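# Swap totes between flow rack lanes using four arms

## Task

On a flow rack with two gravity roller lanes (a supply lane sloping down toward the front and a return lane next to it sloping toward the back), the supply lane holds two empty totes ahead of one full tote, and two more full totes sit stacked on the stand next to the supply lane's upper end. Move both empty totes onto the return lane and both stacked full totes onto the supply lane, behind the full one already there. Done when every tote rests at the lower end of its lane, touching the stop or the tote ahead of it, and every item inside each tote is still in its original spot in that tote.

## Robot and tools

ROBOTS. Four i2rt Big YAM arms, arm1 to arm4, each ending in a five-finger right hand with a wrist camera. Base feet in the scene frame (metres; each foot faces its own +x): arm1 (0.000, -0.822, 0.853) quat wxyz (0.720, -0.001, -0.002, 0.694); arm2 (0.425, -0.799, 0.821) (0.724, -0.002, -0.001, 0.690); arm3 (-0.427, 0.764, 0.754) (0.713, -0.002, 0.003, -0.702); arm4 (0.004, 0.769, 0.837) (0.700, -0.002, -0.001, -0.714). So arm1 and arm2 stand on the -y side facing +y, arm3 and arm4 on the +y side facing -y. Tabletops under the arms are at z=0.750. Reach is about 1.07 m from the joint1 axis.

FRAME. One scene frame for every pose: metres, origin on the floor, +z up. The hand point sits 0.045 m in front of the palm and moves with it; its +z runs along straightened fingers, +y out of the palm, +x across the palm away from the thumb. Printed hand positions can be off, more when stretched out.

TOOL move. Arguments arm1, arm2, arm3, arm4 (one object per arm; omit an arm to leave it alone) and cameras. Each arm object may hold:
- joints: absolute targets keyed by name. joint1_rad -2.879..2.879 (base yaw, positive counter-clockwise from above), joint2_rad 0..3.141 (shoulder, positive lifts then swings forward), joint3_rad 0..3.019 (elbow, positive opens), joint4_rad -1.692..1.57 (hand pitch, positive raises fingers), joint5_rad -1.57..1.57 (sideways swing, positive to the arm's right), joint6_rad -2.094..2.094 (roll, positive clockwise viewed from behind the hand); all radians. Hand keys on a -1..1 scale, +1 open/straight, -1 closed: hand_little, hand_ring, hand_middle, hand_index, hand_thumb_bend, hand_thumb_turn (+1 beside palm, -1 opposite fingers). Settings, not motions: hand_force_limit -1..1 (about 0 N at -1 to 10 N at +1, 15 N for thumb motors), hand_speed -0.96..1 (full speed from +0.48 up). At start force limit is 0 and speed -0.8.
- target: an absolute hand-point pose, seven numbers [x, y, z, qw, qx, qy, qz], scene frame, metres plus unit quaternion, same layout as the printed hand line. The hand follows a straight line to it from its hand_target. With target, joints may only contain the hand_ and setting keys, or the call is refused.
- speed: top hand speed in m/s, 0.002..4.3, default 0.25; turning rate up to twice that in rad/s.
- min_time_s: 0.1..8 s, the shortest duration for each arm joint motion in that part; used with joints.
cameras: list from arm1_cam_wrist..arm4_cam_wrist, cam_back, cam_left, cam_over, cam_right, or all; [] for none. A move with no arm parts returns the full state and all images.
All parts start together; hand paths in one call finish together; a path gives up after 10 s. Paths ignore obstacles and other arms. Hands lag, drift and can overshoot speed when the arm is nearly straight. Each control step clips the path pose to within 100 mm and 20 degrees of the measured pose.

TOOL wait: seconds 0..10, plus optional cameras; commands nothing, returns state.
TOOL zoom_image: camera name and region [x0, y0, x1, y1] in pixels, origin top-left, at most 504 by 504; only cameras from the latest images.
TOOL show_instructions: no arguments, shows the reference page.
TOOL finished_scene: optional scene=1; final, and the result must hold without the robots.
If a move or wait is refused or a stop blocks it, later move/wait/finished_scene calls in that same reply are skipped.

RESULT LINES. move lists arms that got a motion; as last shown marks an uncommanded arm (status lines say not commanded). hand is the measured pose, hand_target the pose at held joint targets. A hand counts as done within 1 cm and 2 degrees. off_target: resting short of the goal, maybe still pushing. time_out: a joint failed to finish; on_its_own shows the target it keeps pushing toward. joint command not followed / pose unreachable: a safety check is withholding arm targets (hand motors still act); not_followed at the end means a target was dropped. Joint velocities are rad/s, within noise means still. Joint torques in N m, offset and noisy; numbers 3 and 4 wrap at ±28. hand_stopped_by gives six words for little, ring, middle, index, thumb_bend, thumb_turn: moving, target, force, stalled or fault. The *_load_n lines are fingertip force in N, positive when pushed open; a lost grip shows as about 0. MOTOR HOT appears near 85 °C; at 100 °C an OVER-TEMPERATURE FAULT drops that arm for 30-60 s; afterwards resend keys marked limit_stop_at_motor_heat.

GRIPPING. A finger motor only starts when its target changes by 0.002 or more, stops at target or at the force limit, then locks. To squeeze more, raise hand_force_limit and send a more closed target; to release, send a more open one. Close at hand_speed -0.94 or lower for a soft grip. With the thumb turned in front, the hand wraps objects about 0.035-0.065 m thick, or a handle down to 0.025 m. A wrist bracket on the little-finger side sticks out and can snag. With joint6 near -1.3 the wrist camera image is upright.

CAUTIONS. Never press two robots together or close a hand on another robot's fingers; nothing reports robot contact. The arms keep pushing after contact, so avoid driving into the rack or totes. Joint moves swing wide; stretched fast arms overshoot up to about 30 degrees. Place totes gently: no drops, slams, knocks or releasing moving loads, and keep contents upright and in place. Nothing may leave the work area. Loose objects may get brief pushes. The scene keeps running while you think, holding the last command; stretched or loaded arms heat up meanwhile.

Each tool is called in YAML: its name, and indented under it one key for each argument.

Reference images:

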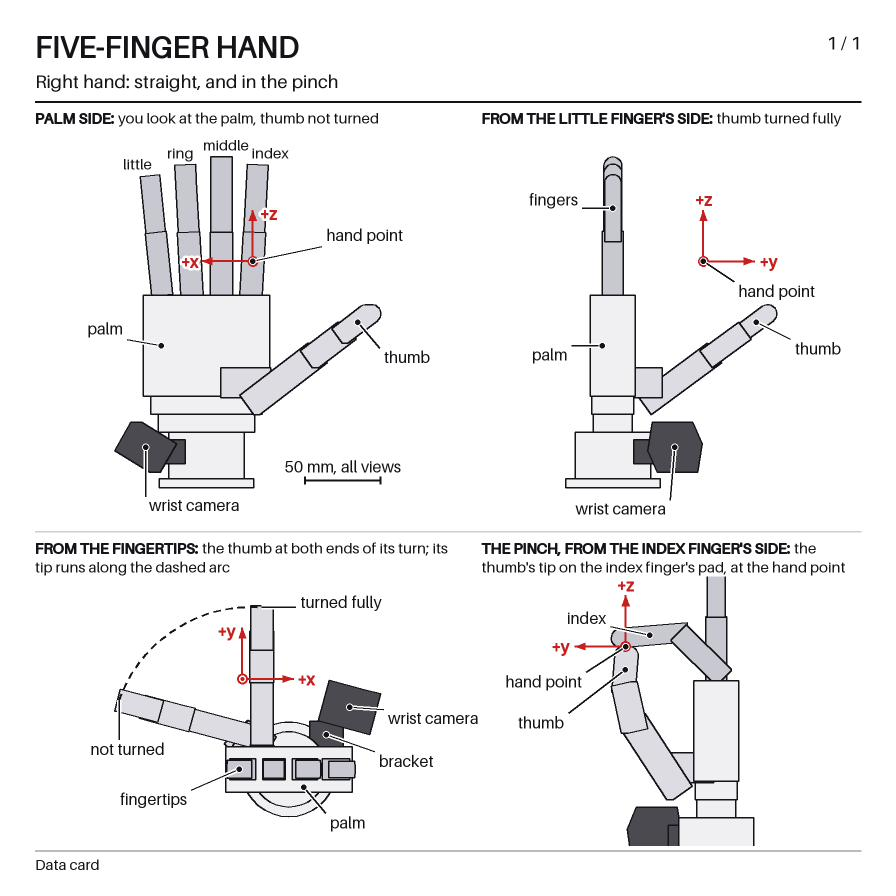

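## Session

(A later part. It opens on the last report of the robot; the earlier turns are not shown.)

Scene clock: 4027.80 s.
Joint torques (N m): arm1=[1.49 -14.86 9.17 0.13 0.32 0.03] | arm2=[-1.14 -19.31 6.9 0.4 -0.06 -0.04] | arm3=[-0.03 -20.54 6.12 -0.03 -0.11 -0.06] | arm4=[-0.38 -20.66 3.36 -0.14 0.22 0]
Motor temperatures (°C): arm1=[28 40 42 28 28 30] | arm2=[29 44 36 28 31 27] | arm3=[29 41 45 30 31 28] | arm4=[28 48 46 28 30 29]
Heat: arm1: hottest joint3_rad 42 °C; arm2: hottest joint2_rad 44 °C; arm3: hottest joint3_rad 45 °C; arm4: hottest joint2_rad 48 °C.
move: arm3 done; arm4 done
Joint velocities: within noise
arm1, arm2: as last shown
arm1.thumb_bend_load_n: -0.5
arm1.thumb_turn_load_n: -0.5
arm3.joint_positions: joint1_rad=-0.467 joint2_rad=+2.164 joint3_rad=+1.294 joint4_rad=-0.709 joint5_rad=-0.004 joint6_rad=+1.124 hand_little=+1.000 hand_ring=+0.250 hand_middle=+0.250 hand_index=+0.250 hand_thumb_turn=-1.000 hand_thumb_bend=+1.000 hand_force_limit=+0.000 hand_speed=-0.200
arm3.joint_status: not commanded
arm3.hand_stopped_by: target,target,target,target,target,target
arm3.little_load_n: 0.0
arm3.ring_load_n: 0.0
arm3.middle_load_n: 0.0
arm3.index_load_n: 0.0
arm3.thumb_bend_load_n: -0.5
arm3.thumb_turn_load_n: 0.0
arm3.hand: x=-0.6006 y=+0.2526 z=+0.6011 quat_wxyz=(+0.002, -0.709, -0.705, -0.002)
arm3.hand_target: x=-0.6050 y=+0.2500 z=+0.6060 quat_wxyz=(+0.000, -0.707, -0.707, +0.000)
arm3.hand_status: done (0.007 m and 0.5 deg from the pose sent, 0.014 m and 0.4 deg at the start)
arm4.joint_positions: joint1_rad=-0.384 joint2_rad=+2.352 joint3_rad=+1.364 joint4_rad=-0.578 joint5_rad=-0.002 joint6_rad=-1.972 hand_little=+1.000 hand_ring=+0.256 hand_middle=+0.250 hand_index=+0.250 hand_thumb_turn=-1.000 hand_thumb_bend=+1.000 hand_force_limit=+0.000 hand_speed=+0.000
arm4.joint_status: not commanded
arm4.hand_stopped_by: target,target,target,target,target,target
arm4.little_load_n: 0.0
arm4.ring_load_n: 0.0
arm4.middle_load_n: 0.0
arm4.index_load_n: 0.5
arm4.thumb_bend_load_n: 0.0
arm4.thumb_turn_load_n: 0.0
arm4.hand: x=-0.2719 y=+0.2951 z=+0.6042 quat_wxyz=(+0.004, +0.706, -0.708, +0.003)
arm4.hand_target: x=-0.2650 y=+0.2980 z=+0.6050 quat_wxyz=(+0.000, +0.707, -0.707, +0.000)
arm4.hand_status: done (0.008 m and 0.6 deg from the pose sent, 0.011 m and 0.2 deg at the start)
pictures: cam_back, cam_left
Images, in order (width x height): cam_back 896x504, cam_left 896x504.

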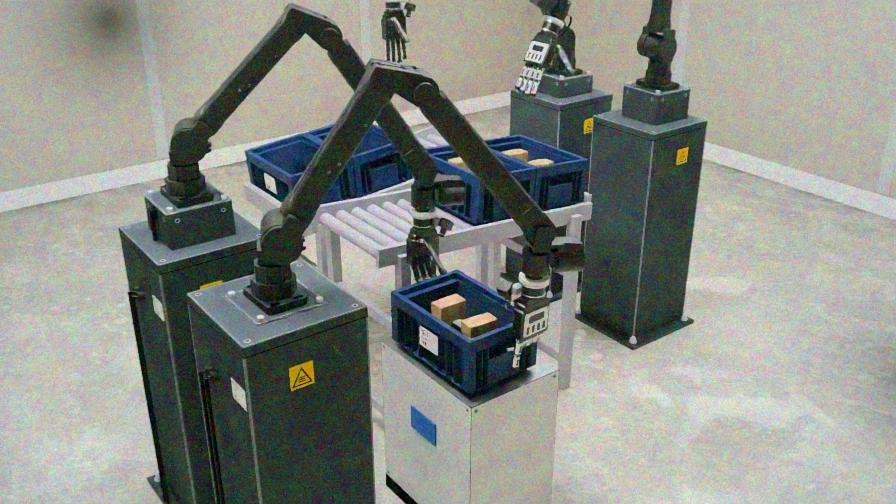

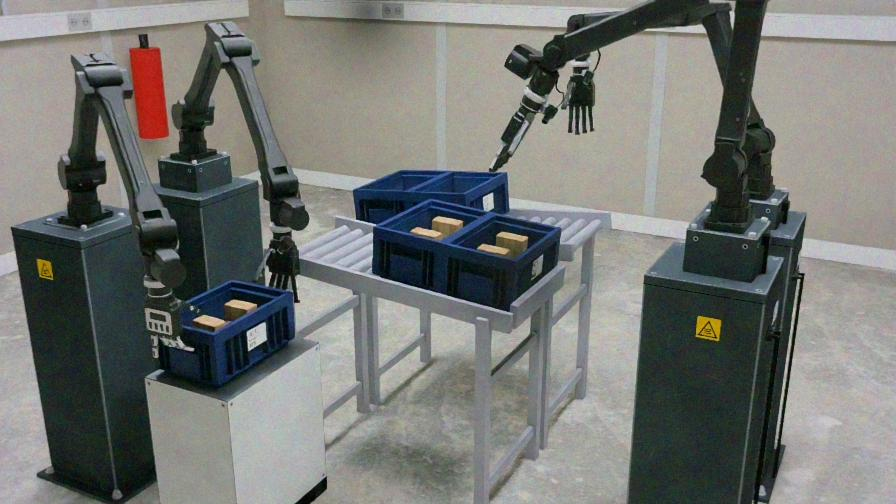

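Slide in again at the higher level.

move:
  arm3: {"target": [-0.574,0.249,0.606,0,0.7071,0.7071,0], "speed": 0.08}
  arm4: {"target": [-0.300,0.301,0.605,0,0.7071,-0.7071,0], "speed": 0.06}
  cameras: ["cam_left","cam_back"]

zoom_image:
  camera: "cam_left"
  region: [120, 230, 280, 380]

Scene clock: 4034.80 s.
Joint torques (N m): arm1=[1.55 -14.8 9.17 0.14 0.32 0.03] | arm2=[-1.14 -19.14 6.93 0.44 -0.05 -0.05] | arm3=[2.14 -20.31 4.27 0.51 -0.36 0.07] | arm4=[-3.08 -19.19 6.12 -0.38 0.77 -0.12]
Motor temperatures (°C): arm1=[28 40 42 28 28 30] | arm2=[29 44 36 28 31 27] | arm3=[29 41 45 30 31 28] | arm4=[28 47 45 28 30 29]
Heat: arm1: hottest joint3_rad 42 °C; arm2: hottest joint2_rad 44 °C; arm3: hottest joint3_rad 45 °C; arm4: hottest joint2_rad 47 °C.
move: arm3 off_target; arm4 off_target
Joint velocities: within noise
arm1.joint_positions: joint1_rad=+0.042 joint2_rad=+1.522 joint3_rad=+1.113 joint4_rad=-0.673 joint5_rad=-0.005 joint6_rad=-0.002 hand_little=+1.000 hand_ring=+1.000 hand_middle=+1.000 hand_index=+1.000 hand_thumb_turn=+1.000 hand_thumb_bend=+1.000 hand_force_limit=+0.000 hand_speed=-0.200
arm1.joint_status: not commanded
arm1.hand_stopped_by: target,target,target,target,target,target
arm1.little_load_n: 0.0
arm1.ring_load_n: 0.0
arm1.middle_load_n: 0.0
arm1.index_load_n: 0.0
arm1.thumb_bend_load_n: 0.0
arm1.thumb_turn_load_n: 0.0
arm1.hand: x=-0.0337 y=-0.3276 z=+0.9480 quat_wxyz=(-0.242, +0.970, +0.004, +0.000)
arm1.hand_target: x=-0.0350 y=-0.3300 z=+0.9500 quat_wxyz=(-0.241, +0.971, +0.000, +0.000)
arm1.hand_status: not commanded
arm2.joint_positions: joint1_rad=-0.337 joint2_rad=+1.985 joint3_rad=+1.900 joint4_rad=-1.497 joint5_rad=-0.003 joint6_rad=+1.186 hand_little=+1.000 hand_ring=+1.000 hand_middle=+1.000 hand_index=+1.000 hand_thumb_turn=-1.000 hand_thumb_bend=+1.000 hand_force_limit=+0.000 hand_speed=-0.500
arm2.joint_status: not commanded
arm2.hand_stopped_by: target,target,target,target,target,target
arm2.little_load_n: 0.5
arm2.ring_load_n: 0.0
arm2.middle_load_n: 0.0
arm2.index_load_n: 0.0
arm2.thumb_bend_load_n: 0.0
arm2.thumb_turn_load_n: 0.0
arm2.hand: x=+0.5940 y=-0.1990 z=+0.9702 quat_wxyz=(+0.004, +0.707, -0.707, +0.003)
arm2.hand_target: x=+0.5999 y=-0.2000 z=+0.9700 quat_wxyz=(+0.000, +0.707, -0.707, +0.000)
arm2.hand_status: not commanded
arm3.joint_positions: joint1_rad=-0.442 joint2_rad=+2.144 joint3_rad=+1.279 joint4_rad=-0.702 joint5_rad=+0.004 joint6_rad=+1.160 hand_little=+1.000 hand_ring=+0.250 hand_middle=+0.250 hand_index=+0.250 hand_thumb_turn=-1.000 hand_thumb_bend=+1.000 hand_force_limit=+0.000 hand_speed=-0.200
arm3.joint_status: not commanded
arm3.hand_stopped_by: target,target,target,target,target,target
arm3.little_load_n: 0.0
arm3.ring_load_n: 0.0
arm3.middle_load_n: 0.0
arm3.index_load_n: 2.5
arm3.thumb_bend_load_n: 0.0
arm3.thumb_turn_load_n: 0.0
arm3.hand: x=-0.5898 y=+0.2480 z=+0.6069 quat_wxyz=(+0.004, -0.712, -0.702, +0.005)
arm3.hand_target: x=-0.5742 y=+0.2492 z=+0.6060 quat_wxyz=(+0.000, -0.707, -0.707, +0.000)
arm3.hand_status: off_target (0.016 m and 1.1 deg from the pose sent, 0.027 m and 0.5 deg at the start)
arm4.joint_positions: joint1_rad=-0.399 joint2_rad=+2.352 joint3_rad=+1.364 joint4_rad=-0.594 joint5_rad=-0.016 joint6_rad=-2.020 hand_little=+1.000 hand_ring=+0.256 hand_middle=+0.250 hand_index=+0.250 hand_thumb_turn=-1.000 hand_thumb_bend=+1.000 hand_force_limit=+0.000 hand_speed=+0.000
arm4.joint_status: not commanded
arm4.hand_stopped_by: target,target,target,target,target,target
arm4.little_load_n: 0.0
arm4.ring_load_n: 1.0
arm4.middle_load_n: 0.0
arm4.index_load_n: 3.0
arm4.thumb_bend_load_n: 0.0
arm4.thumb_turn_load_n: 0.0
arm4.hand: x=-0.2762 y=+0.2993 z=+0.6033 quat_wxyz=(-0.006, +0.718, -0.696, +0.007)
arm4.hand_target: x=-0.2995 y=+0.3017 z=+0.6053 quat_wxyz=(+0.000, +0.707, -0.707, +0.000)
arm4.hand_status: off_target (0.024 m and 2.0 deg from the pose sent, 0.029 m and 0.6 deg at the start)
pictures: cam_back, cam_left
Images, in order (width x height): cam_back 896x504, cam_left 896x504.

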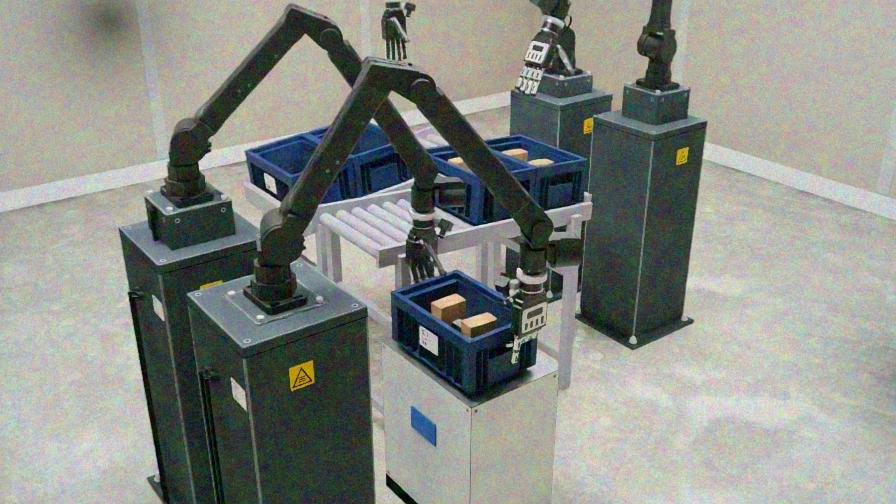

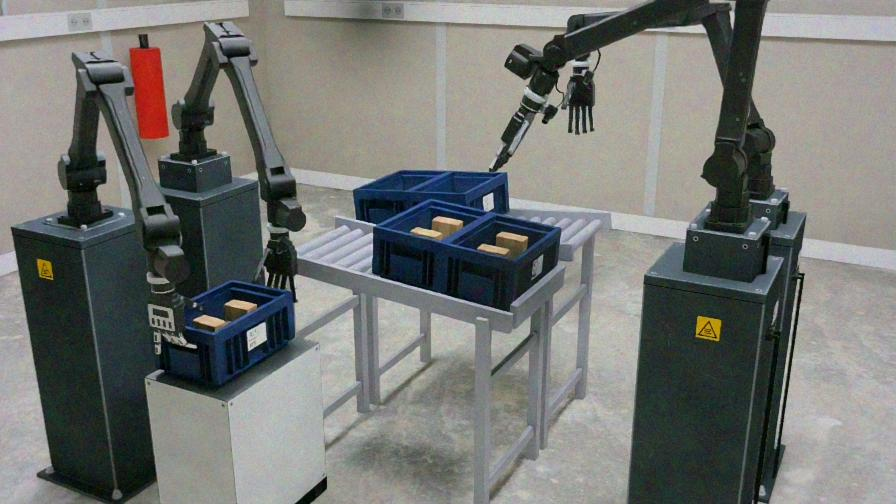

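Scaled by 3.150.

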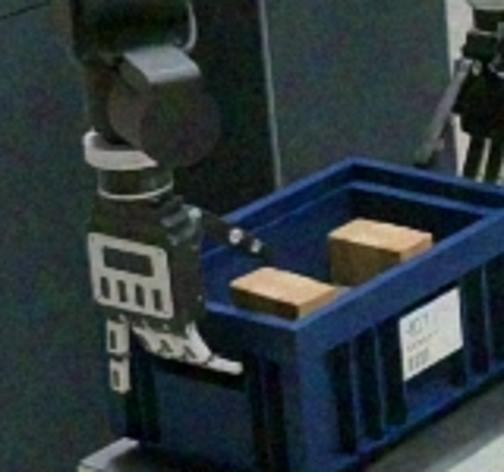

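zoom_image:
  camera: "cam_left"
  region: [140, 310, 240, 390]

zoom_image:
  camera: "cam_back"
  region: [470, 290, 560, 380]

move:
  cameras: ["arm3_cam_wrist","arm4_cam_wrist","cam_over","cam_right"]

Scaled by 5.040.

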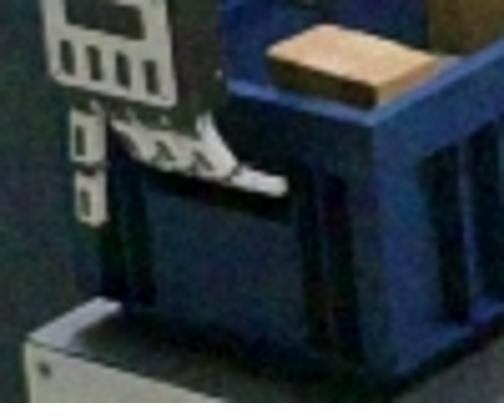

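Scaled by 5.600.

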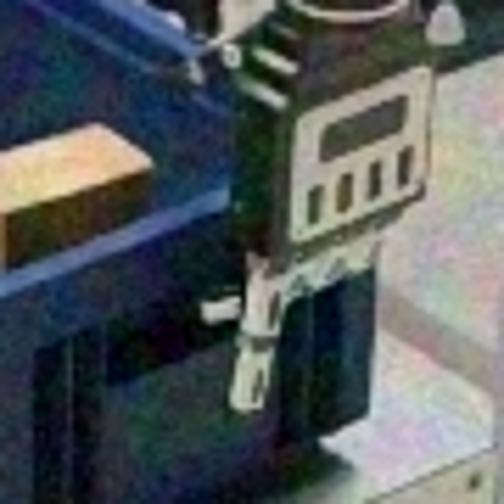

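Scene clock: 4063.47 s.
Joint torques (N m): arm1=[1.49 -14.92 9.18 0.12 0.32 0.04] | arm2=[-1.08 -19.43 6.93 0.38 -0.05 -0.03] | arm3=[2.14 -20.19 4.4 0.51 -0.42 0.12] | arm4=[-3.49 -18.9 6.09 -0.42 0.76 -0.08]
Motor temperatures (°C): arm1=[28 40 42 28 28 30] | arm2=[29 44 36 28 31 27] | arm3=[29 39 43 30 31 28] | arm4=[28 46 45 28 31 29]
Heat: arm1: hottest joint3_rad 42 °C; arm2: hottest joint2_rad 44 °C; arm3: hottest joint3_rad 43 °C; arm4: hottest joint2_rad 46 °C.
Joint velocities: within noise
arm1.joint_positions: joint1_rad=+0.042 joint2_rad=+1.522 joint3_rad=+1.113 joint4_rad=-0.673 joint5_rad=-0.005 joint6_rad=-0.002 hand_little=+1.000 hand_ring=+1.000 hand_middle=+1.000 hand_index=+1.000 hand_thumb_turn=+1.000 hand_thumb_bend=+1.000 hand_force_limit=+0.000 hand_speed=-0.200
arm1.joint_status: not commanded
arm1.hand_stopped_by: target,target,target,target,target,target
arm1.little_load_n: 0.0
arm1.ring_load_n: 0.0
arm1.middle_load_n: 0.0
arm1.index_load_n: -0.5
arm1.thumb_bend_load_n: 0.0
arm1.thumb_turn_load_n: 0.0
arm1.hand: x=-0.0337 y=-0.3276 z=+0.9480 quat_wxyz=(-0.242, +0.970, +0.004, +0.000) (m; scene frame)
arm1.hand_target: x=-0.0350 y=-0.3300 z=+0.9500 quat_wxyz=(-0.241, +0.971, +0.000, +0.000) (m; scene frame)
arm1.hand_status: not commanded
arm2.joint_positions: joint1_rad=-0.337 joint2_rad=+1.985 joint3_rad=+1.900 joint4_rad=-1.497 joint5_rad=-0.003 joint6_rad=+1.186 hand_little=+1.000 hand_ring=+1.000 hand_middle=+1.000 hand_index=+1.000 hand_thumb_turn=-1.000 hand_thumb_bend=+1.000 hand_force_limit=+0.000 hand_speed=-0.500
arm2.joint_status: not commanded
arm2.hand_stopped_by: target,target,target,target,target,target
arm2.little_load_n: 0.0
arm2.ring_load_n: 0.0
arm2.middle_load_n: 0.0
arm2.index_load_n: 0.0
arm2.thumb_bend_load_n: -0.5
arm2.thumb_turn_load_n: 0.0
arm2.hand: x=+0.5940 y=-0.1990 z=+0.9702 quat_wxyz=(+0.004, +0.707, -0.707, +0.003) (m; scene frame)
arm2.hand_target: x=+0.5999 y=-0.2000 z=+0.9700 quat_wxyz=(+0.000, +0.707, -0.707, +0.000) (m; scene frame)
arm2.hand_status: not commanded
arm3.joint_positions: joint1_rad=-0.442 joint2_rad=+2.144 joint3_rad=+1.279 joint4_rad=-0.702 joint5_rad=+0.004 joint6_rad=+1.160 hand_little=+1.000 hand_ring=+0.250 hand_middle=+0.250 hand_index=+0.250 hand_thumb_turn=-1.000 hand_thumb_bend=+1.000 hand_force_limit=+0.000 hand_speed=-0.200
arm3.joint_status: not commanded
arm3.hand_stopped_by: target,target,target,target,target,target
arm3.little_load_n: 0.0
arm3.ring_load_n: 0.0
arm3.middle_load_n: 0.0
arm3.index_load_n: 2.5
arm3.thumb_bend_load_n: -0.5
arm3.thumb_turn_load_n: 0.0
arm3.hand: x=-0.5898 y=+0.2480 z=+0.6069 quat_wxyz=(+0.004, -0.713, -0.702, +0.005) (m; scene frame)
arm3.hand_target: x=-0.5742 y=+0.2492 z=+0.6060 quat_wxyz=(+0.000, -0.707, -0.707, +0.000) (m; scene frame)
arm3.hand_status: off_target (0.016 m and 1.1 deg from the pose sent, 0.027 m and 0.5 deg at the start)
arm4.joint_positions: joint1_rad=-0.399 joint2_rad=+2.352 joint3_rad=+1.364 joint4_rad=-0.594 joint5_rad=-0.016 joint6_rad=-2.021 hand_little=+1.000 hand_ring=+0.256 hand_middle=+0.250 hand_index=+0.250 hand_thumb_turn=-1.000 hand_thumb_bend=+1.000 hand_force_limit=+0.000 hand_speed=+0.000
arm4.joint_status: not commanded
arm4.hand_stopped_by: target,target,target,target,target,target
arm4.little_load_n: 0.0
arm4.ring_load_n: 1.0
arm4.middle_load_n: 0.0
arm4.index_load_n: 3.0
arm4.thumb_bend_load_n: 0.0
arm4.thumb_turn_load_n: 0.0
arm4.hand: x=-0.2762 y=+0.2993 z=+0.6033 quat_wxyz=(-0.006, +0.718, -0.696, +0.007) (m; scene frame)
arm4.hand_target: x=-0.2995 y=+0.3017 z=+0.6053 quat_wxyz=(+0.000, +0.707, -0.707, +0.000) (m; scene frame)
arm4.hand_status: off_target (0.024 m and 2.0 deg from the pose sent, 0.029 m and 0.6 deg at the start)
pictures: arm3_cam_wrist, arm4_cam_wrist, cam_over, cam_right
Images, in order (width x height): arm3_cam_wrist 896x504, arm4_cam_wrist 896x504, cam_over 896x504, cam_right 896x504.

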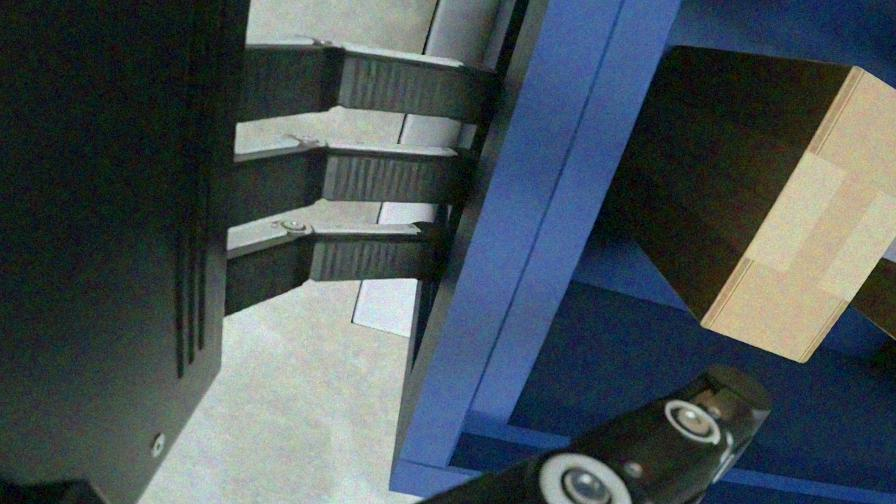

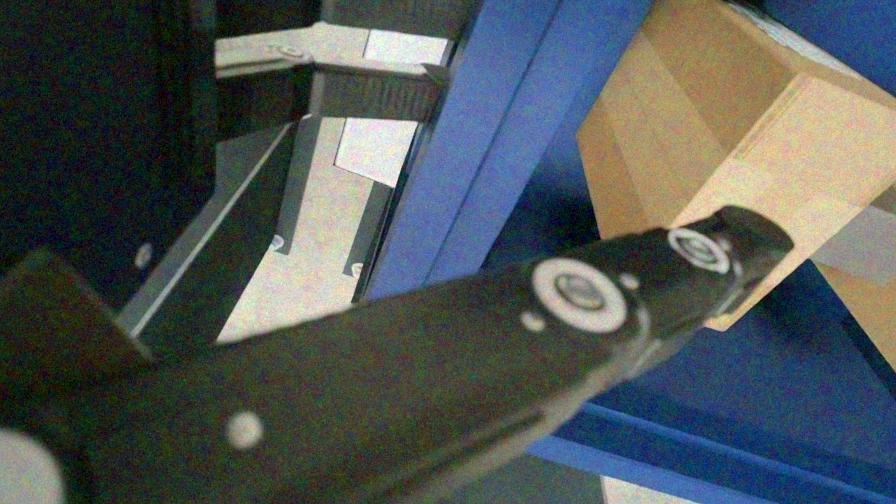

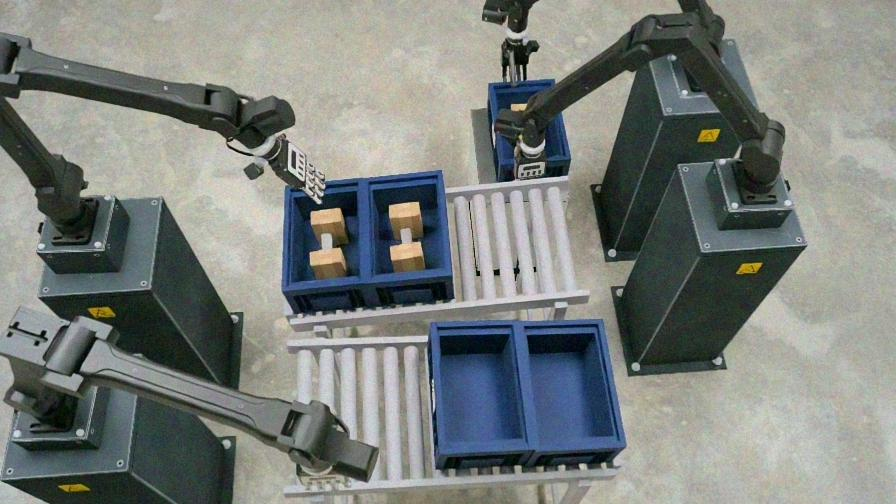

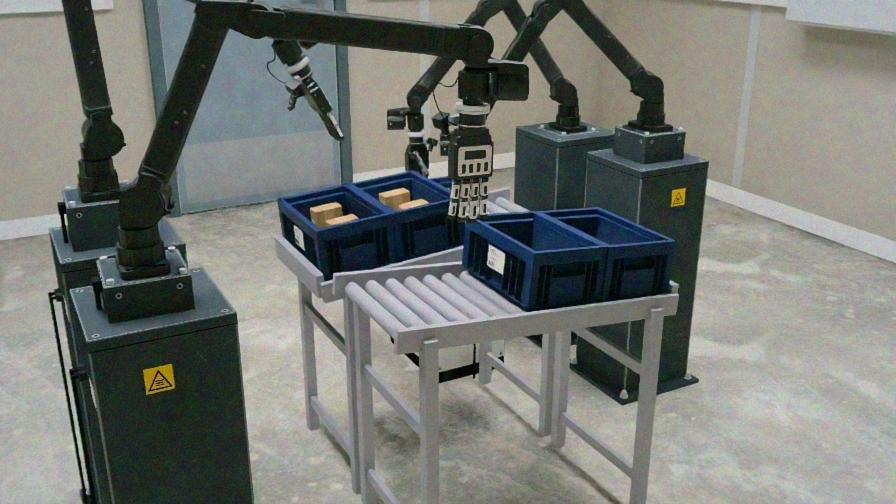

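move:
  arm3: {"target":[-0.605,0.258,0.604,0,0.7071,0.7071,0],"speed":0.06}
  arm4: {"target":[-0.262,0.288,0.604,0,0.7071,-0.7071,0],"speed":0.06}
  cameras: ["cam_left","cam_back","arm3_cam_wrist","arm4_cam_wrist"]

Scene clock: 4094.90 s.
Joint torques (N m): arm1=[1.49 -14.74 9.2 0.12 0.32 0.04] | arm2=[-1.03 -19.25 6.95 0.4 -0.06 -0.04] | arm3=[-0.21 -19.08 5.79 0.34 -0.14 -0.06] | arm4=[0.09 -19.25 5.3 -0.16 0.19 0.03]
Motor temperatures (°C): arm1=[28 40 42 28 28 30] | arm2=[29 44 36 28 31 27] | arm3=[29 39 42 30 31 28] | arm4=[28 46 44 28 31 29]
Heat: arm1: hottest joint3_rad 42 °C; arm2: hottest joint2_rad 44 °C; arm3: hottest joint3_rad 42 °C; arm4: hottest joint2_rad 46 °C.
move: arm3 done; arm4 done
Joint velocities: within noise
arm1, arm2: as last shown
arm1.index_load_n: 0.0
arm2.thumb_bend_load_n: 0.0
arm3.joint_positions: joint1_rad=-0.474 joint2_rad=+2.144 joint3_rad=+1.279 joint4_rad=-0.702 joint5_rad=-0.004 joint6_rad=+1.118 hand_little=+1.000 hand_ring=+0.250 hand_middle=+0.250 hand_index=+0.250 hand_thumb_turn=-1.000 hand_thumb_bend=+1.000 hand_force_limit=+0.000 hand_speed=-0.200
arm3.joint_status: not commanded
arm3.hand_stopped_by: target,target,target,target,target,target
arm3.little_load_n: 0.0
arm3.ring_load_n: 0.0
arm3.middle_load_n: 0.0
arm3.index_load_n: 0.0
arm3.thumb_bend_load_n: 0.0
arm3.thumb_turn_load_n: 0.0
arm3.hand: x=-0.6035 y=+0.2552 z=+0.6075 quat_wxyz=(+0.001, -0.709, -0.705, +0.003)
arm3.hand_target: x=-0.6051 y=+0.2580 z=+0.6041 quat_wxyz=(+0.000, -0.707, -0.707, +0.000)
arm3.hand_status: done (0.005 m and 0.5 deg from the pose sent, 0.018 m and 1.1 deg at the start)
arm4.joint_positions: joint1_rad=-0.370 joint2_rad=+2.352 joint3_rad=+1.364 joint4_rad=-0.594 joint5_rad=-0.002 joint6_rad=-1.961 hand_little=+1.000 hand_ring=+0.256 hand_middle=+0.250 hand_index=+0.250 hand_thumb_turn=-1.000 hand_thumb_bend=+1.000 hand_force_limit=+0.000 hand_speed=+0.000
arm4.joint_status: not commanded
arm4.hand_stopped_by: target,target,target,target,target,target
arm4.little_load_n: 0.0
arm4.ring_load_n: 0.0
arm4.middle_load_n: 0.0
arm4.index_load_n: 0.0
arm4.thumb_bend_load_n: -0.5
arm4.thumb_turn_load_n: 0.0
arm4.hand: x=-0.2635 y=+0.2962 z=+0.6043 quat_wxyz=(-0.003, +0.707, -0.707, +0.000)
arm4.hand_target: x=-0.2620 y=+0.2882 z=+0.6041 quat_wxyz=(+0.000, +0.707, -0.707, +0.000)
arm4.hand_status: done (0.008 m and 0.4 deg from the pose sent, 0.018 m and 2.0 deg at the start)
pictures: arm3_cam_wrist, arm4_cam_wrist, cam_back, cam_left
Images, in order (width x height): arm3_cam_wrist 896x504, arm4_cam_wrist 896x504, cam_back 896x504, cam_left 896x504.

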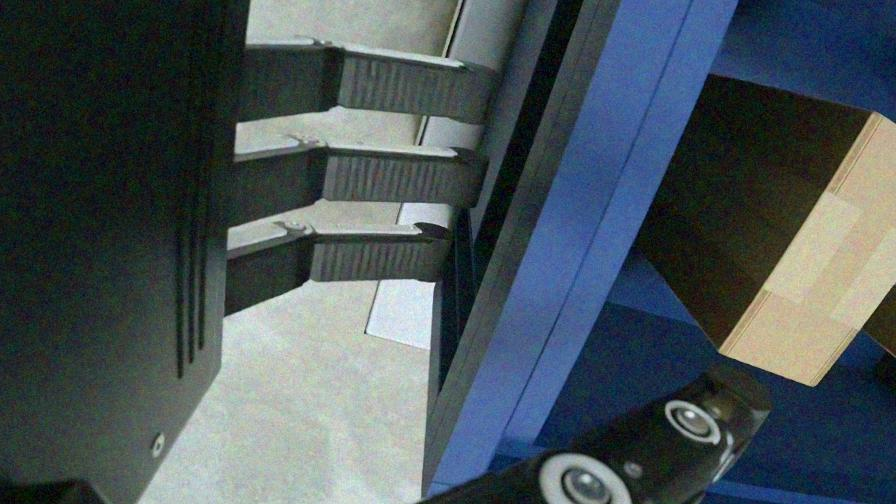

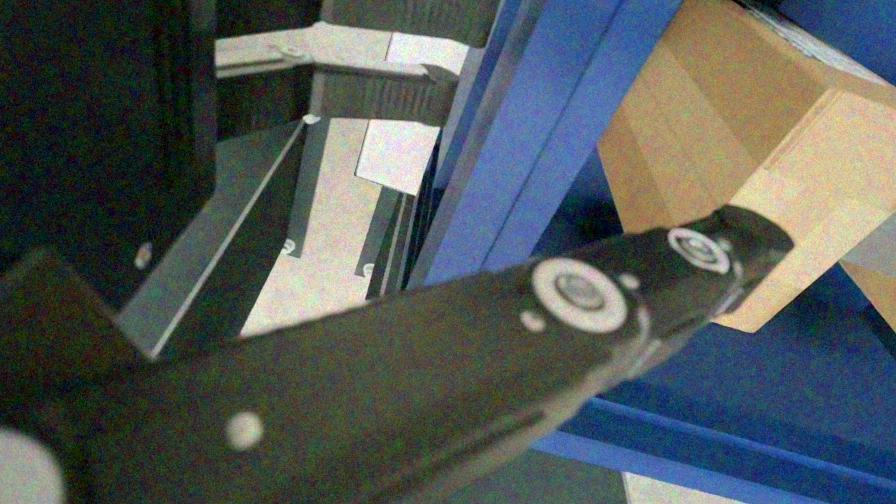

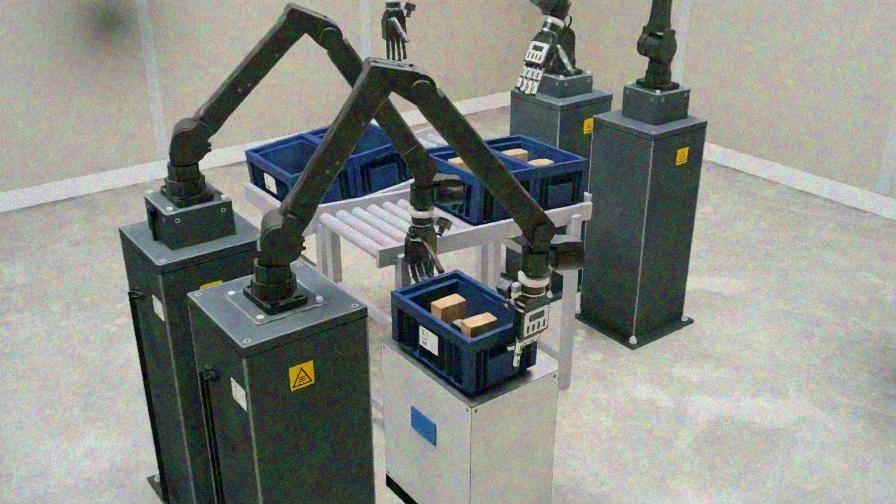

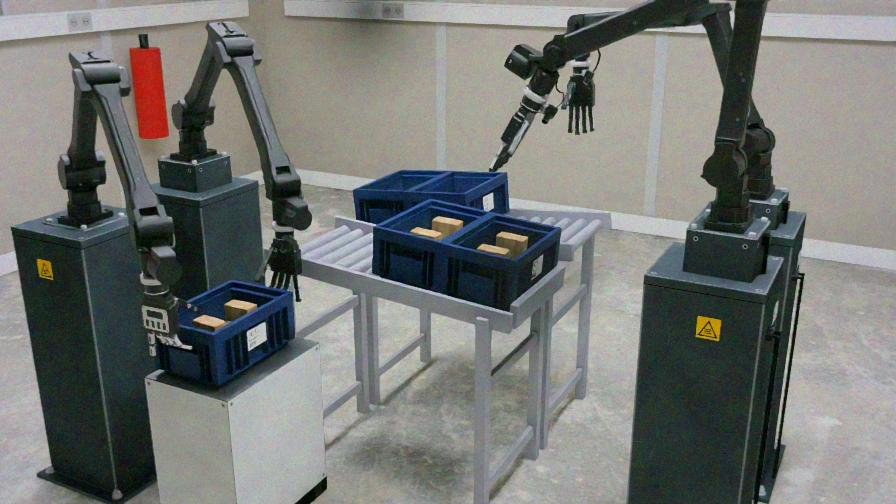

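zoom_image:
  camera: "arm3_cam_wrist"
  region: [300, 0, 620, 500]

zoom_image:
  camera: "cam_left"
  region: [130, 260, 330, 400]

zoom_image:
  camera: "arm4_cam_wrist"
  region: [300, 0, 620, 500]

Scaled by 1.008.

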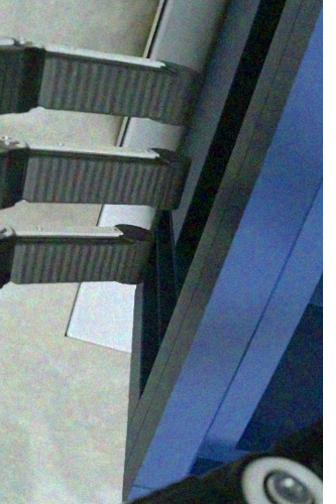

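Scaled by 2.520.

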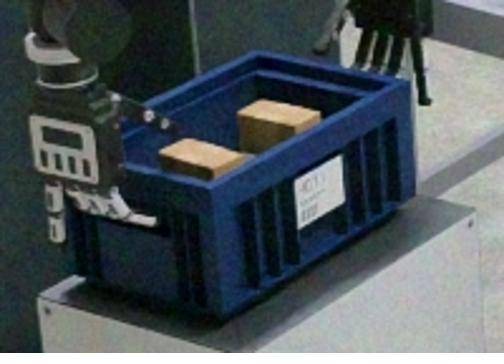

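Scaled by 1.008.

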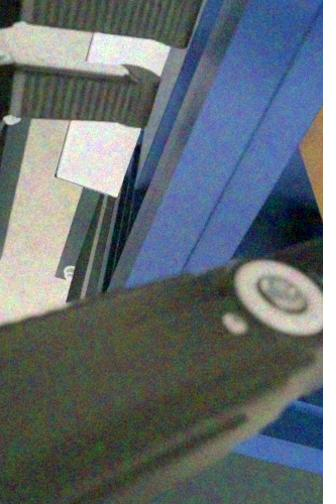

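zoom_image:
  camera: "cam_left"
  region: [140, 310, 240, 390]

zoom_image:
  camera: "cam_back"
  region: [380, 250, 580, 410]

Scaled by 5.040.

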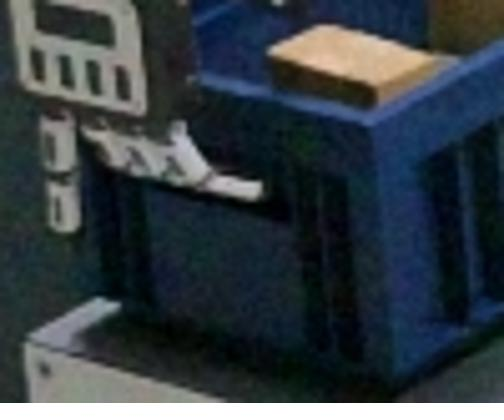

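Scaled by 2.520.

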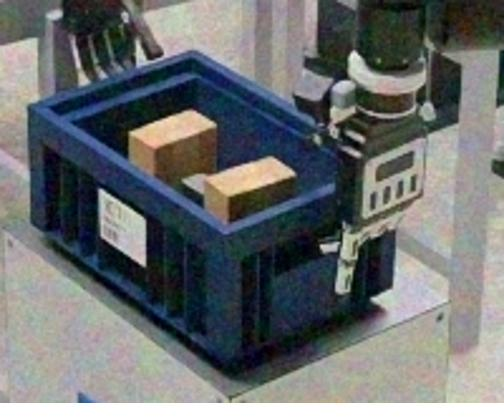

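move:
  arm3: {"target":[-0.603,0.257,0.5965,0,0.7071,0.7071,0],"speed":0.05}
  arm4: {"target":[-0.263,0.286,0.599,0,0.7071,-0.7071,0],"speed":0.05}

move:
  arm3: {"target":[-0.58,0.257,0.5965,0,0.7071,0.7071,0],"speed":0.04}
  arm4: {"target":[-0.286,0.286,0.599,0,0.7071,-0.7071,0],"speed":0.04}
  cameras: ["cam_left"]

Scene clock: 4140.30 s.
Joint torques (N m): arm1=[1.55 -14.8 9.17 0.14 0.32 0.03] | arm2=[-1.2 -19.25 6.91 0.44 -0.05 -0.05] | arm3=[-0.32 -17.96 5.56 0.77 -0.07 0.03] | arm4=[0.09 -17.96 6.13 0.06 0.17 0.01]
Motor temperatures (°C): arm1=[28 40 42 28 28 30] | arm2=[29 44 36 28 31 27] | arm3=[29 39 42 30 31 28] | arm4=[28 46 44 28 30 29]
Heat: arm1: hottest joint3_rad 42 °C; arm2: hottest joint2_rad 44 °C; arm3: hottest joint3_rad 42 °C; arm4: hottest joint2_rad 46 °C.
move: arm3 off_target; arm4 off_target
Joint velocities: within noise
arm1, arm2: as last shown
arm1.middle_load_n: -0.5
arm3.joint_positions: joint1_rad=-0.474 joint2_rad=+2.144 joint3_rad=+1.279 joint4_rad=-0.696 joint5_rad=-0.004 joint6_rad=+1.118 hand_little=+1.000 hand_ring=+0.250 hand_middle=+0.250 hand_index=+0.250 hand_thumb_turn=-1.000 hand_thumb_bend=+1.000 hand_force_limit=+0.000 hand_speed=-0.200
arm3.joint_status: not commanded
arm3.hand_stopped_by: target,target,target,target,target,target
arm3.little_load_n: 0.0
arm3.ring_load_n: 0.0
arm3.middle_load_n: 0.0
arm3.index_load_n: 0.0
arm3.thumb_bend_load_n: 0.0
arm3.thumb_turn_load_n: 0.0
arm3.hand: x=-0.6040 y=+0.2539 z=+0.6075 quat_wxyz=(+0.000, -0.709, -0.705, +0.006)
arm3.hand_target: x=-0.6030 y=+0.2572 z=+0.5967 quat_wxyz=(+0.000, -0.707, -0.707, +0.000)
arm3.hand_status: off_target (0.012 m and 0.7 deg from the pose sent, 0.011 m and 0.5 deg at the start)
arm4.joint_positions: joint1_rad=-0.370 joint2_rad=+2.352 joint3_rad=+1.364 joint4_rad=-0.594 joint5_rad=-0.002 joint6_rad=-1.960 hand_little=+1.000 hand_ring=+0.256 hand_middle=+0.250 hand_index=+0.250 hand_thumb_turn=-1.000 hand_thumb_bend=+1.000 hand_force_limit=+0.000 hand_speed=+0.000
arm4.joint_status: not commanded
arm4.hand_stopped_by: target,target,target,target,target,target
arm4.little_load_n: 0.0
arm4.ring_load_n: 0.0
arm4.middle_load_n: 0.0
arm4.index_load_n: 0.0
arm4.thumb_bend_load_n: 0.0
arm4.thumb_turn_load_n: 0.0
arm4.hand: x=-0.2635 y=+0.2962 z=+0.6043 quat_wxyz=(-0.003, +0.707, -0.707, +0.000)
arm4.hand_target: x=-0.2629 y=+0.2863 z=+0.5992 quat_wxyz=(+0.000, +0.707, -0.707, +0.000)
arm4.hand_status: off_target (0.012 m and 0.4 deg from the pose sent, 0.011 m and 0.4 deg at the start)
pictures: none

Scene clock: 4141.37 s.
Joint torques (N m): arm1=[1.49 -14.8 9.18 0.14 0.33 0.03] | arm2=[-1.08 -19.37 6.91 0.4 -0.06 -0.04] | arm3=[1.08 -19.02 4.4 0.79 -0.26 0.14] | arm4=[-2.2 -18.26 6.52 -0.24 0.26 -0.16]
Motor temperatures (°C): arm1=[28 40 42 28 28 30] | arm2=[29 44 36 28 31 27] | arm3=[29 39 42 30 31 28] | arm4=[28 46 44 28 30 29]
Heat: arm1: hottest joint3_rad 42 °C; arm2: hottest joint2_rad 44 °C; arm3: hottest joint3_rad 42 °C; arm4: hottest joint2_rad 46 °C.
move: arm3 off_target; arm4 off_target
Joint velocities: within noise
arm1, arm2: as last shown
arm1.middle_load_n: 0.0
arm3.joint_positions: joint1_rad=-0.450 joint2_rad=+2.144 joint3_rad=+1.262 joint4_rad=-0.679 joint5_rad=+0.000 joint6_rad=+1.139 hand_little=+1.000 hand_ring=+0.250 hand_middle=+0.250 hand_index=+0.250 hand_thumb_turn=-1.000 hand_thumb_bend=+1.000 hand_force_limit=+0.000 hand_speed=-0.200
arm3.joint_status: not commanded
arm3.hand_stopped_by: target,target,target,target,target,target
arm3.little_load_n: 0.0
arm3.ring_load_n: 0.0
arm3.middle_load_n: 0.0
arm3.index_load_n: 1.0
arm3.thumb_bend_load_n: 0.0
arm3.thumb_turn_load_n: 0.0
arm3.hand: x=-0.5911 y=+0.2535 z=+0.6030 quat_wxyz=(+0.001, -0.708, -0.706, +0.007)
arm3.hand_target: x=-0.5803 y=+0.2572 z=+0.5967 quat_wxyz=(+0.000, -0.707, -0.707, +0.000)
arm3.hand_status: off_target (0.013 m and 0.8 deg from the pose sent, 0.027 m and 0.7 deg at the start)
arm4.joint_positions: joint1_rad=-0.382 joint2_rad=+2.362 joint3_rad=+1.392 joint4_rad=-0.604 joint5_rad=-0.004 joint6_rad=-1.981 hand_little=+1.000 hand_ring=+0.256 hand_middle=+0.250 hand_index=+0.250 hand_thumb_turn=-1.000 hand_thumb_bend=+1.000 hand_force_limit=+0.000 hand_speed=+0.000
arm4.joint_status: not commanded
arm4.hand_stopped_by: target,target,target,target,target,target
arm4.little_load_n: 0.0
arm4.ring_load_n: 0.0
arm4.middle_load_n: 0.0
arm4.index_load_n: 1.5
arm4.thumb_bend_load_n: 0.0
arm4.thumb_turn_load_n: 0.0
arm4.hand: x=-0.2729 y=+0.2886 z=+0.6048 quat_wxyz=(+0.000, +0.710, -0.704, +0.002)
arm4.hand_target: x=-0.2858 y=+0.2863 z=+0.5993 quat_wxyz=(+0.000, +0.707, -0.707, +0.000)
arm4.hand_status: off_target (0.015 m and 0.5 deg from the pose sent, 0.025 m and 0.4 deg at the start)
Images, in order (width x height): cam_left 896x504.

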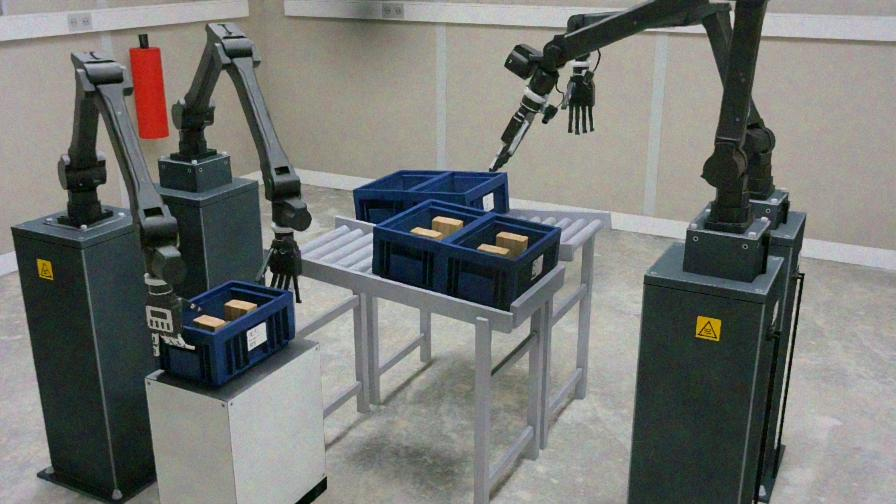

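move:
  arm3: {"target":[-0.605,0.256,0.575,0,0.7071,0.7071,0],"speed":0.08}
  arm4: {"target":[-0.262,0.288,0.578,0,0.7071,-0.7071,0],"speed":0.08}

move:
  arm3: {"target":[-0.605,0.256,0.598,0,0.7071,0.7071,0],"speed":0.06}
  arm4: {"target":[-0.262,0.288,0.600,0,0.7071,-0.7071,0],"speed":0.06}

Scene clock: 4152.27 s.
Joint torques (N m): arm1=[1.49 -14.8 9.17 0.14 0.33 0.04] | arm2=[-1.26 -19.25 6.9 0.44 -0.05 -0.04] | arm3=[-0.09 -16.97 7.49 0.55 -0.08 -0.06] | arm4=[-0.26 -18.08 4.78 0.54 0.16 0.01]
Motor temperatures (°C): arm1=[28 39 42 28 28 30] | arm2=[29 44 36 28 31 27] | arm3=[29 39 42 30 31 28] | arm4=[28 46 44 28 30 29]
Heat: arm1: hottest joint3_rad 42 °C; arm2: hottest joint2_rad 44 °C; arm3: hottest joint3_rad 42 °C; arm4: hottest joint2_rad 46 °C.
move: arm3 done; arm4 off_target
Joint velocities: within noise
arm1, arm2: as last shown
arm3.joint_positions: joint1_rad=-0.475 joint2_rad=+2.192 joint3_rad=+1.265 joint4_rad=-0.656 joint5_rad=-0.004 joint6_rad=+1.120 hand_little=+1.000 hand_ring=+0.250 hand_middle=+0.250 hand_index=+0.250 hand_thumb_turn=-1.000 hand_thumb_bend=+1.000 hand_force_limit=+0.000 hand_speed=-0.200
arm3.joint_status: not commanded
arm3.hand_stopped_by: target,target,target,target,target,target
arm3.little_load_n: -0.5
arm3.ring_load_n: 0.0
arm3.middle_load_n: 0.0
arm3.index_load_n: 0.0
arm3.thumb_bend_load_n: 0.0
arm3.thumb_turn_load_n: 0.0
arm3.hand: x=-0.6001 y=+0.2636 z=+0.5800 quat_wxyz=(+0.003, -0.710, -0.704, -0.004)
arm3.hand_target: x=-0.6049 y=+0.2563 z=+0.5750 quat_wxyz=(+0.000, -0.707, -0.707, +0.000)
arm3.hand_status: done (0.010 m and 0.7 deg from the pose sent, 0.031 m and 0.8 deg at the start)
arm4.joint_positions: joint1_rad=-0.372 joint2_rad=+2.389 joint3_rad=+1.392 joint4_rad=-0.571 joint5_rad=-0.002 joint6_rad=-1.961 hand_little=+1.000 hand_ring=+0.256 hand_middle=+0.250 hand_index=+0.250 hand_thumb_turn=-1.000 hand_thumb_bend=+1.000 hand_force_limit=+0.000 hand_speed=+0.000
arm4.joint_status: not commanded
arm4.hand_stopped_by: target,target,target,target,target,target
arm4.little_load_n: 0.0
arm4.ring_load_n: 0.0
arm4.middle_load_n: 0.0
arm4.index_load_n: 0.5
arm4.thumb_bend_load_n: 0.0
arm4.thumb_turn_load_n: 0.0
arm4.hand: x=-0.2675 y=+0.2886 z=+0.5903 quat_wxyz=(+0.003, +0.706, -0.708, +0.002)
arm4.hand_target: x=-0.2619 y=+0.2883 z=+0.5782 quat_wxyz=(+0.000, +0.707, -0.707, +0.000)
arm4.hand_status: off_target (0.014 m and 0.4 deg from the pose sent, 0.029 m and 0.5 deg at the start)
pictures: none

Scene clock: 4153.37 s.
Joint torques (N m): arm1=[1.49 -14.86 9.18 0.13 0.32 0.04] | arm2=[-1.08 -19.43 6.91 0.42 -0.05 -0.04] | arm3=[-0.09 -19.72 7.1 0.1 -0.07 -0.04] | arm4=[-0.15 -20.01 3.77 -0.25 0.19 -0.02]
Motor temperatures (°C): arm1=[28 39 42 28 28 30] | arm2=[29 44 36 28 31 27] | arm3=[29 39 42 30 31 28] | arm4=[28 47 44 28 30 29]
Heat: arm1: hottest joint3_rad 42 °C; arm2: hottest joint2_rad 44 °C; arm3: hottest joint3_rad 42 °C; arm4: hottest joint2_rad 47 °C.
move: arm3 off_target; arm4 done
Joint velocities: within noise
arm1, arm2: as last shown
arm3.joint_positions: joint1_rad=-0.475 joint2_rad=+2.169 joint3_rad=+1.265 joint4_rad=-0.683 joint5_rad=-0.004 joint6_rad=+1.119 hand_little=+1.000 hand_ring=+0.250 hand_middle=+0.250 hand_index=+0.250 hand_thumb_turn=-1.000 hand_thumb_bend=+1.000 hand_force_limit=+0.000 hand_speed=-0.200
arm3.joint_status: not commanded
arm3.hand_stopped_by: target,target,target,target,target,target
arm3.little_load_n: 0.0
arm3.ring_load_n: 0.0
arm3.middle_load_n: 0.0
arm3.index_load_n: 0.0
arm3.thumb_bend_load_n: 0.0
arm3.thumb_turn_load_n: 0.0
arm3.hand: x=-0.5997 y=+0.2642 z=+0.5916 quat_wxyz=(+0.004, -0.710, -0.704, -0.006)
arm3.hand_target: x=-0.6050 y=+0.2562 z=+0.5980 quat_wxyz=(+0.000, -0.707, -0.707, +0.000)
arm3.hand_status: off_target (0.012 m and 0.9 deg from the pose sent, 0.020 m and 0.7 deg at the start)
arm4.joint_positions: joint1_rad=-0.372 joint2_rad=+2.368 joint3_rad=+1.392 joint4_rad=-0.581 joint5_rad=-0.001 joint6_rad=-1.961 hand_little=+1.000 hand_ring=+0.256 hand_middle=+0.250 hand_index=+0.250 hand_thumb_turn=-1.000 hand_thumb_bend=+1.000 hand_force_limit=+0.000 hand_speed=+0.000
arm4.joint_status: not commanded
arm4.hand_stopped_by: target,target,target,target,target,target
arm4.little_load_n: 0.0
arm4.ring_load_n: 0.0
arm4.middle_load_n: 0.0
arm4.index_load_n: 0.0
arm4.thumb_bend_load_n: 0.0
arm4.thumb_turn_load_n: 0.0
arm4.hand: x=-0.2696 y=+0.2838 z=+0.6017 quat_wxyz=(+0.008, +0.706, -0.708, +0.004)
arm4.hand_target: x=-0.2622 y=+0.2879 z=+0.6001 quat_wxyz=(+0.000, +0.707, -0.707, +0.000)
arm4.hand_status: done (0.009 m and 1.1 deg from the pose sent, 0.011 m and 0.4 deg at the start)
pictures: none

move:
  arm3: {"target":[-0.605,0.249,0.607,0,0.7071,0.7071,0],"speed":0.06}

move:
  arm3: {"target":[-0.575,0.249,0.604,0,0.7071,0.7071,0],"speed":0.05}
  arm4: {"target":[-0.290,0.290,0.600,0,0.7071,-0.7071,0],"speed":0.05}
  cameras: ["cam_left"]

zoom_image:
  camera: "cam_left"
  region: [140, 310, 240, 390]

Scene clock: 4165.33 s.
Joint torques (N m): arm1=[1.44 -14.86 9.17 0.13 0.32 0.04] | arm2=[-1.08 -19.37 6.91 0.46 -0.06 -0.04] | arm3=[0.21 -20.19 8.09 0.2 -0.09 -0.03] | arm4=[-0.21 -20.48 3.95 -0.32 0.2 0.02]
Motor temperatures (°C): arm1=[28 39 42 28 28 30] | arm2=[29 44 36 28 31 27] | arm3=[29 39 44 30 31 28] | arm4=[28 49 43 28 30 29]
Heat: arm1: hottest joint3_rad 42 °C; arm2: hottest joint2_rad 44 °C; arm3: hottest joint3_rad 44 °C; arm4: hottest joint2_rad 49 °C.
move: arm3 off_target
Joint velocities: within noise
arm1, arm2, arm4: as last shown
arm3.joint_positions: joint1_rad=-0.475 joint2_rad=+2.164 joint3_rad=+1.274 joint4_rad=-0.712 joint5_rad=-0.004 joint6_rad=+1.119 hand_little=+1.000 hand_ring=+0.250 hand_middle=+0.250 hand_index=+0.250 hand_thumb_turn=-1.000 hand_thumb_bend=+1.000 hand_force_limit=+0.000 hand_speed=-0.200
arm3.joint_status: not commanded
arm3.hand_stopped_by: target,target,target,target,target,target
arm3.little_load_n: 0.0
arm3.ring_load_n: 0.5
arm3.middle_load_n: 0.0
arm3.index_load_n: 0.0
arm3.thumb_bend_load_n: 0.0
arm3.thumb_turn_load_n: 0.5
arm3.hand: x=-0.5993 y=+0.2650 z=+0.5966 quat_wxyz=(+0.006, -0.710, -0.704, -0.013)
arm3.hand_target: x=-0.6049 y=+0.2493 z=+0.6074 quat_wxyz=(+0.000, -0.707, -0.707, +0.000)
arm3.hand_status: off_target (0.020 m and 1.7 deg from the pose sent, 0.022 m and 0.9 deg at the start)
pictures: none

Scene clock: 4166.50 s.
Joint torques (N m): arm1=[1.55 -14.8 9.18 0.12 0.32 0.04] | arm2=[-1.2 -19.25 6.87 0.38 -0.06 -0.05] | arm3=[0.79 -20.72 5.08 0.87 -0.15 0.22] | arm4=[-1.96 -19.37 6 -0.65 0.33 -0.1]
Motor temperatures (°C): arm1=[28 39 42 28 28 30] | arm2=[29 44 36 28 31 27] | arm3=[29 39 43 30 31 28] | arm4=[28 49 43 28 30 29]
Heat: arm1: hottest joint3_rad 42 °C; arm2: hottest joint2_rad 44 °C; arm3: hottest joint3_rad 43 °C; arm4: hottest joint2_rad 49 °C.
move: arm3 done; arm4 off_target
Joint velocities: within noise
arm1, arm2: as last shown
arm2.index_load_n: -0.5
arm2.thumb_bend_load_n: -0.5
arm3.joint_positions: joint1_rad=-0.431 joint2_rad=+2.153 joint3_rad=+1.272 joint4_rad=-0.709 joint5_rad=-0.003 joint6_rad=+1.148 hand_little=+1.000 hand_ring=+0.250 hand_middle=+0.250 hand_index=+0.250 hand_thumb_turn=-1.000 hand_thumb_bend=+1.000 hand_force_limit=+0.000 hand_speed=-0.200
arm3.joint_status: not commanded
arm3.hand_stopped_by: target,target,target,target,target,target
arm3.little_load_n: 0.0
arm3.ring_load_n: 0.0
arm3.middle_load_n: -0.5
arm3.index_load_n: 0.0
arm3.thumb_bend_load_n: 0.0
arm3.thumb_turn_load_n: 0.0
arm3.hand: x=-0.5795 y=+0.2538 z=+0.6013 quat_wxyz=(+0.005, -0.705, -0.710, -0.007)
arm3.hand_target: x=-0.5750 y=+0.2490 z=+0.6041 quat_wxyz=(+0.000, -0.707, -0.707, +0.000)
arm3.hand_status: done (0.007 m and 1.0 deg from the pose sent, 0.030 m and 1.7 deg at the start)
arm4.joint_positions: joint1_rad=-0.390 joint2_rad=+2.368 joint3_rad=+1.392 joint4_rad=-0.597 joint5_rad=-0.005 joint6_rad=-1.995 hand_little=+1.000 hand_ring=+0.256 hand_middle=+0.250 hand_index=+0.250 hand_thumb_turn=-1.000 hand_thumb_bend=+1.000 hand_force_limit=+0.000 hand_speed=+0.000
arm4.joint_status: not commanded
arm4.hand_stopped_by: target,target,target,target,target,target
arm4.little_load_n: 0.0
arm4.ring_load_n: 0.5
arm4.middle_load_n: 0.0
arm4.index_load_n: 1.0
arm4.thumb_bend_load_n: 0.0
arm4.thumb_turn_load_n: 0.0
arm4.hand: x=-0.2771 y=+0.2901 z=+0.6016 quat_wxyz=(+0.000, +0.712, -0.702, +0.003)
arm4.hand_target: x=-0.2898 y=+0.2901 z=+0.6002 quat_wxyz=(+0.000, +0.707, -0.707, +0.000)
arm4.hand_status: off_target (0.013 m and 0.9 deg from the pose sent, 0.021 m and 1.0 deg at the start)
Images, in order (width x height): cam_left 896x504.

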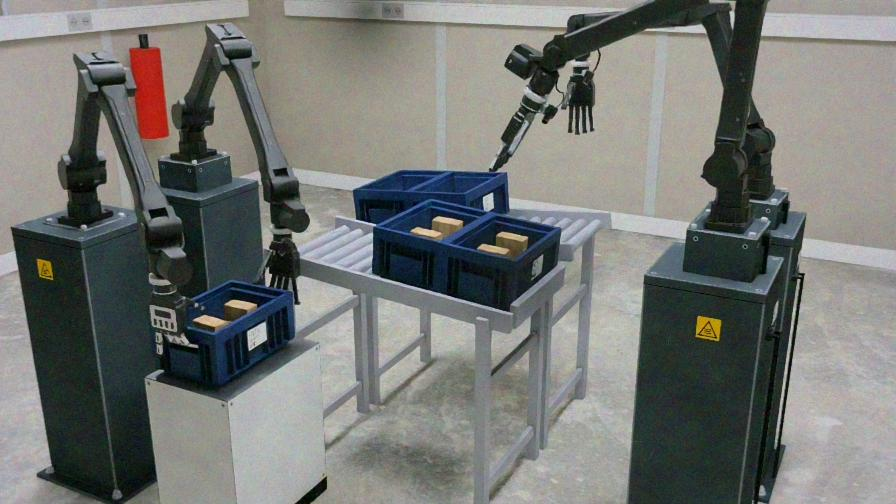

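Scaled by 5.040.

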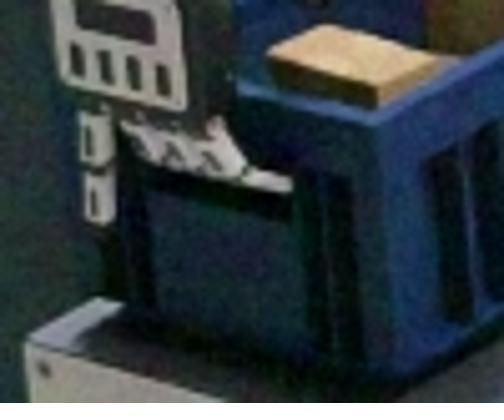

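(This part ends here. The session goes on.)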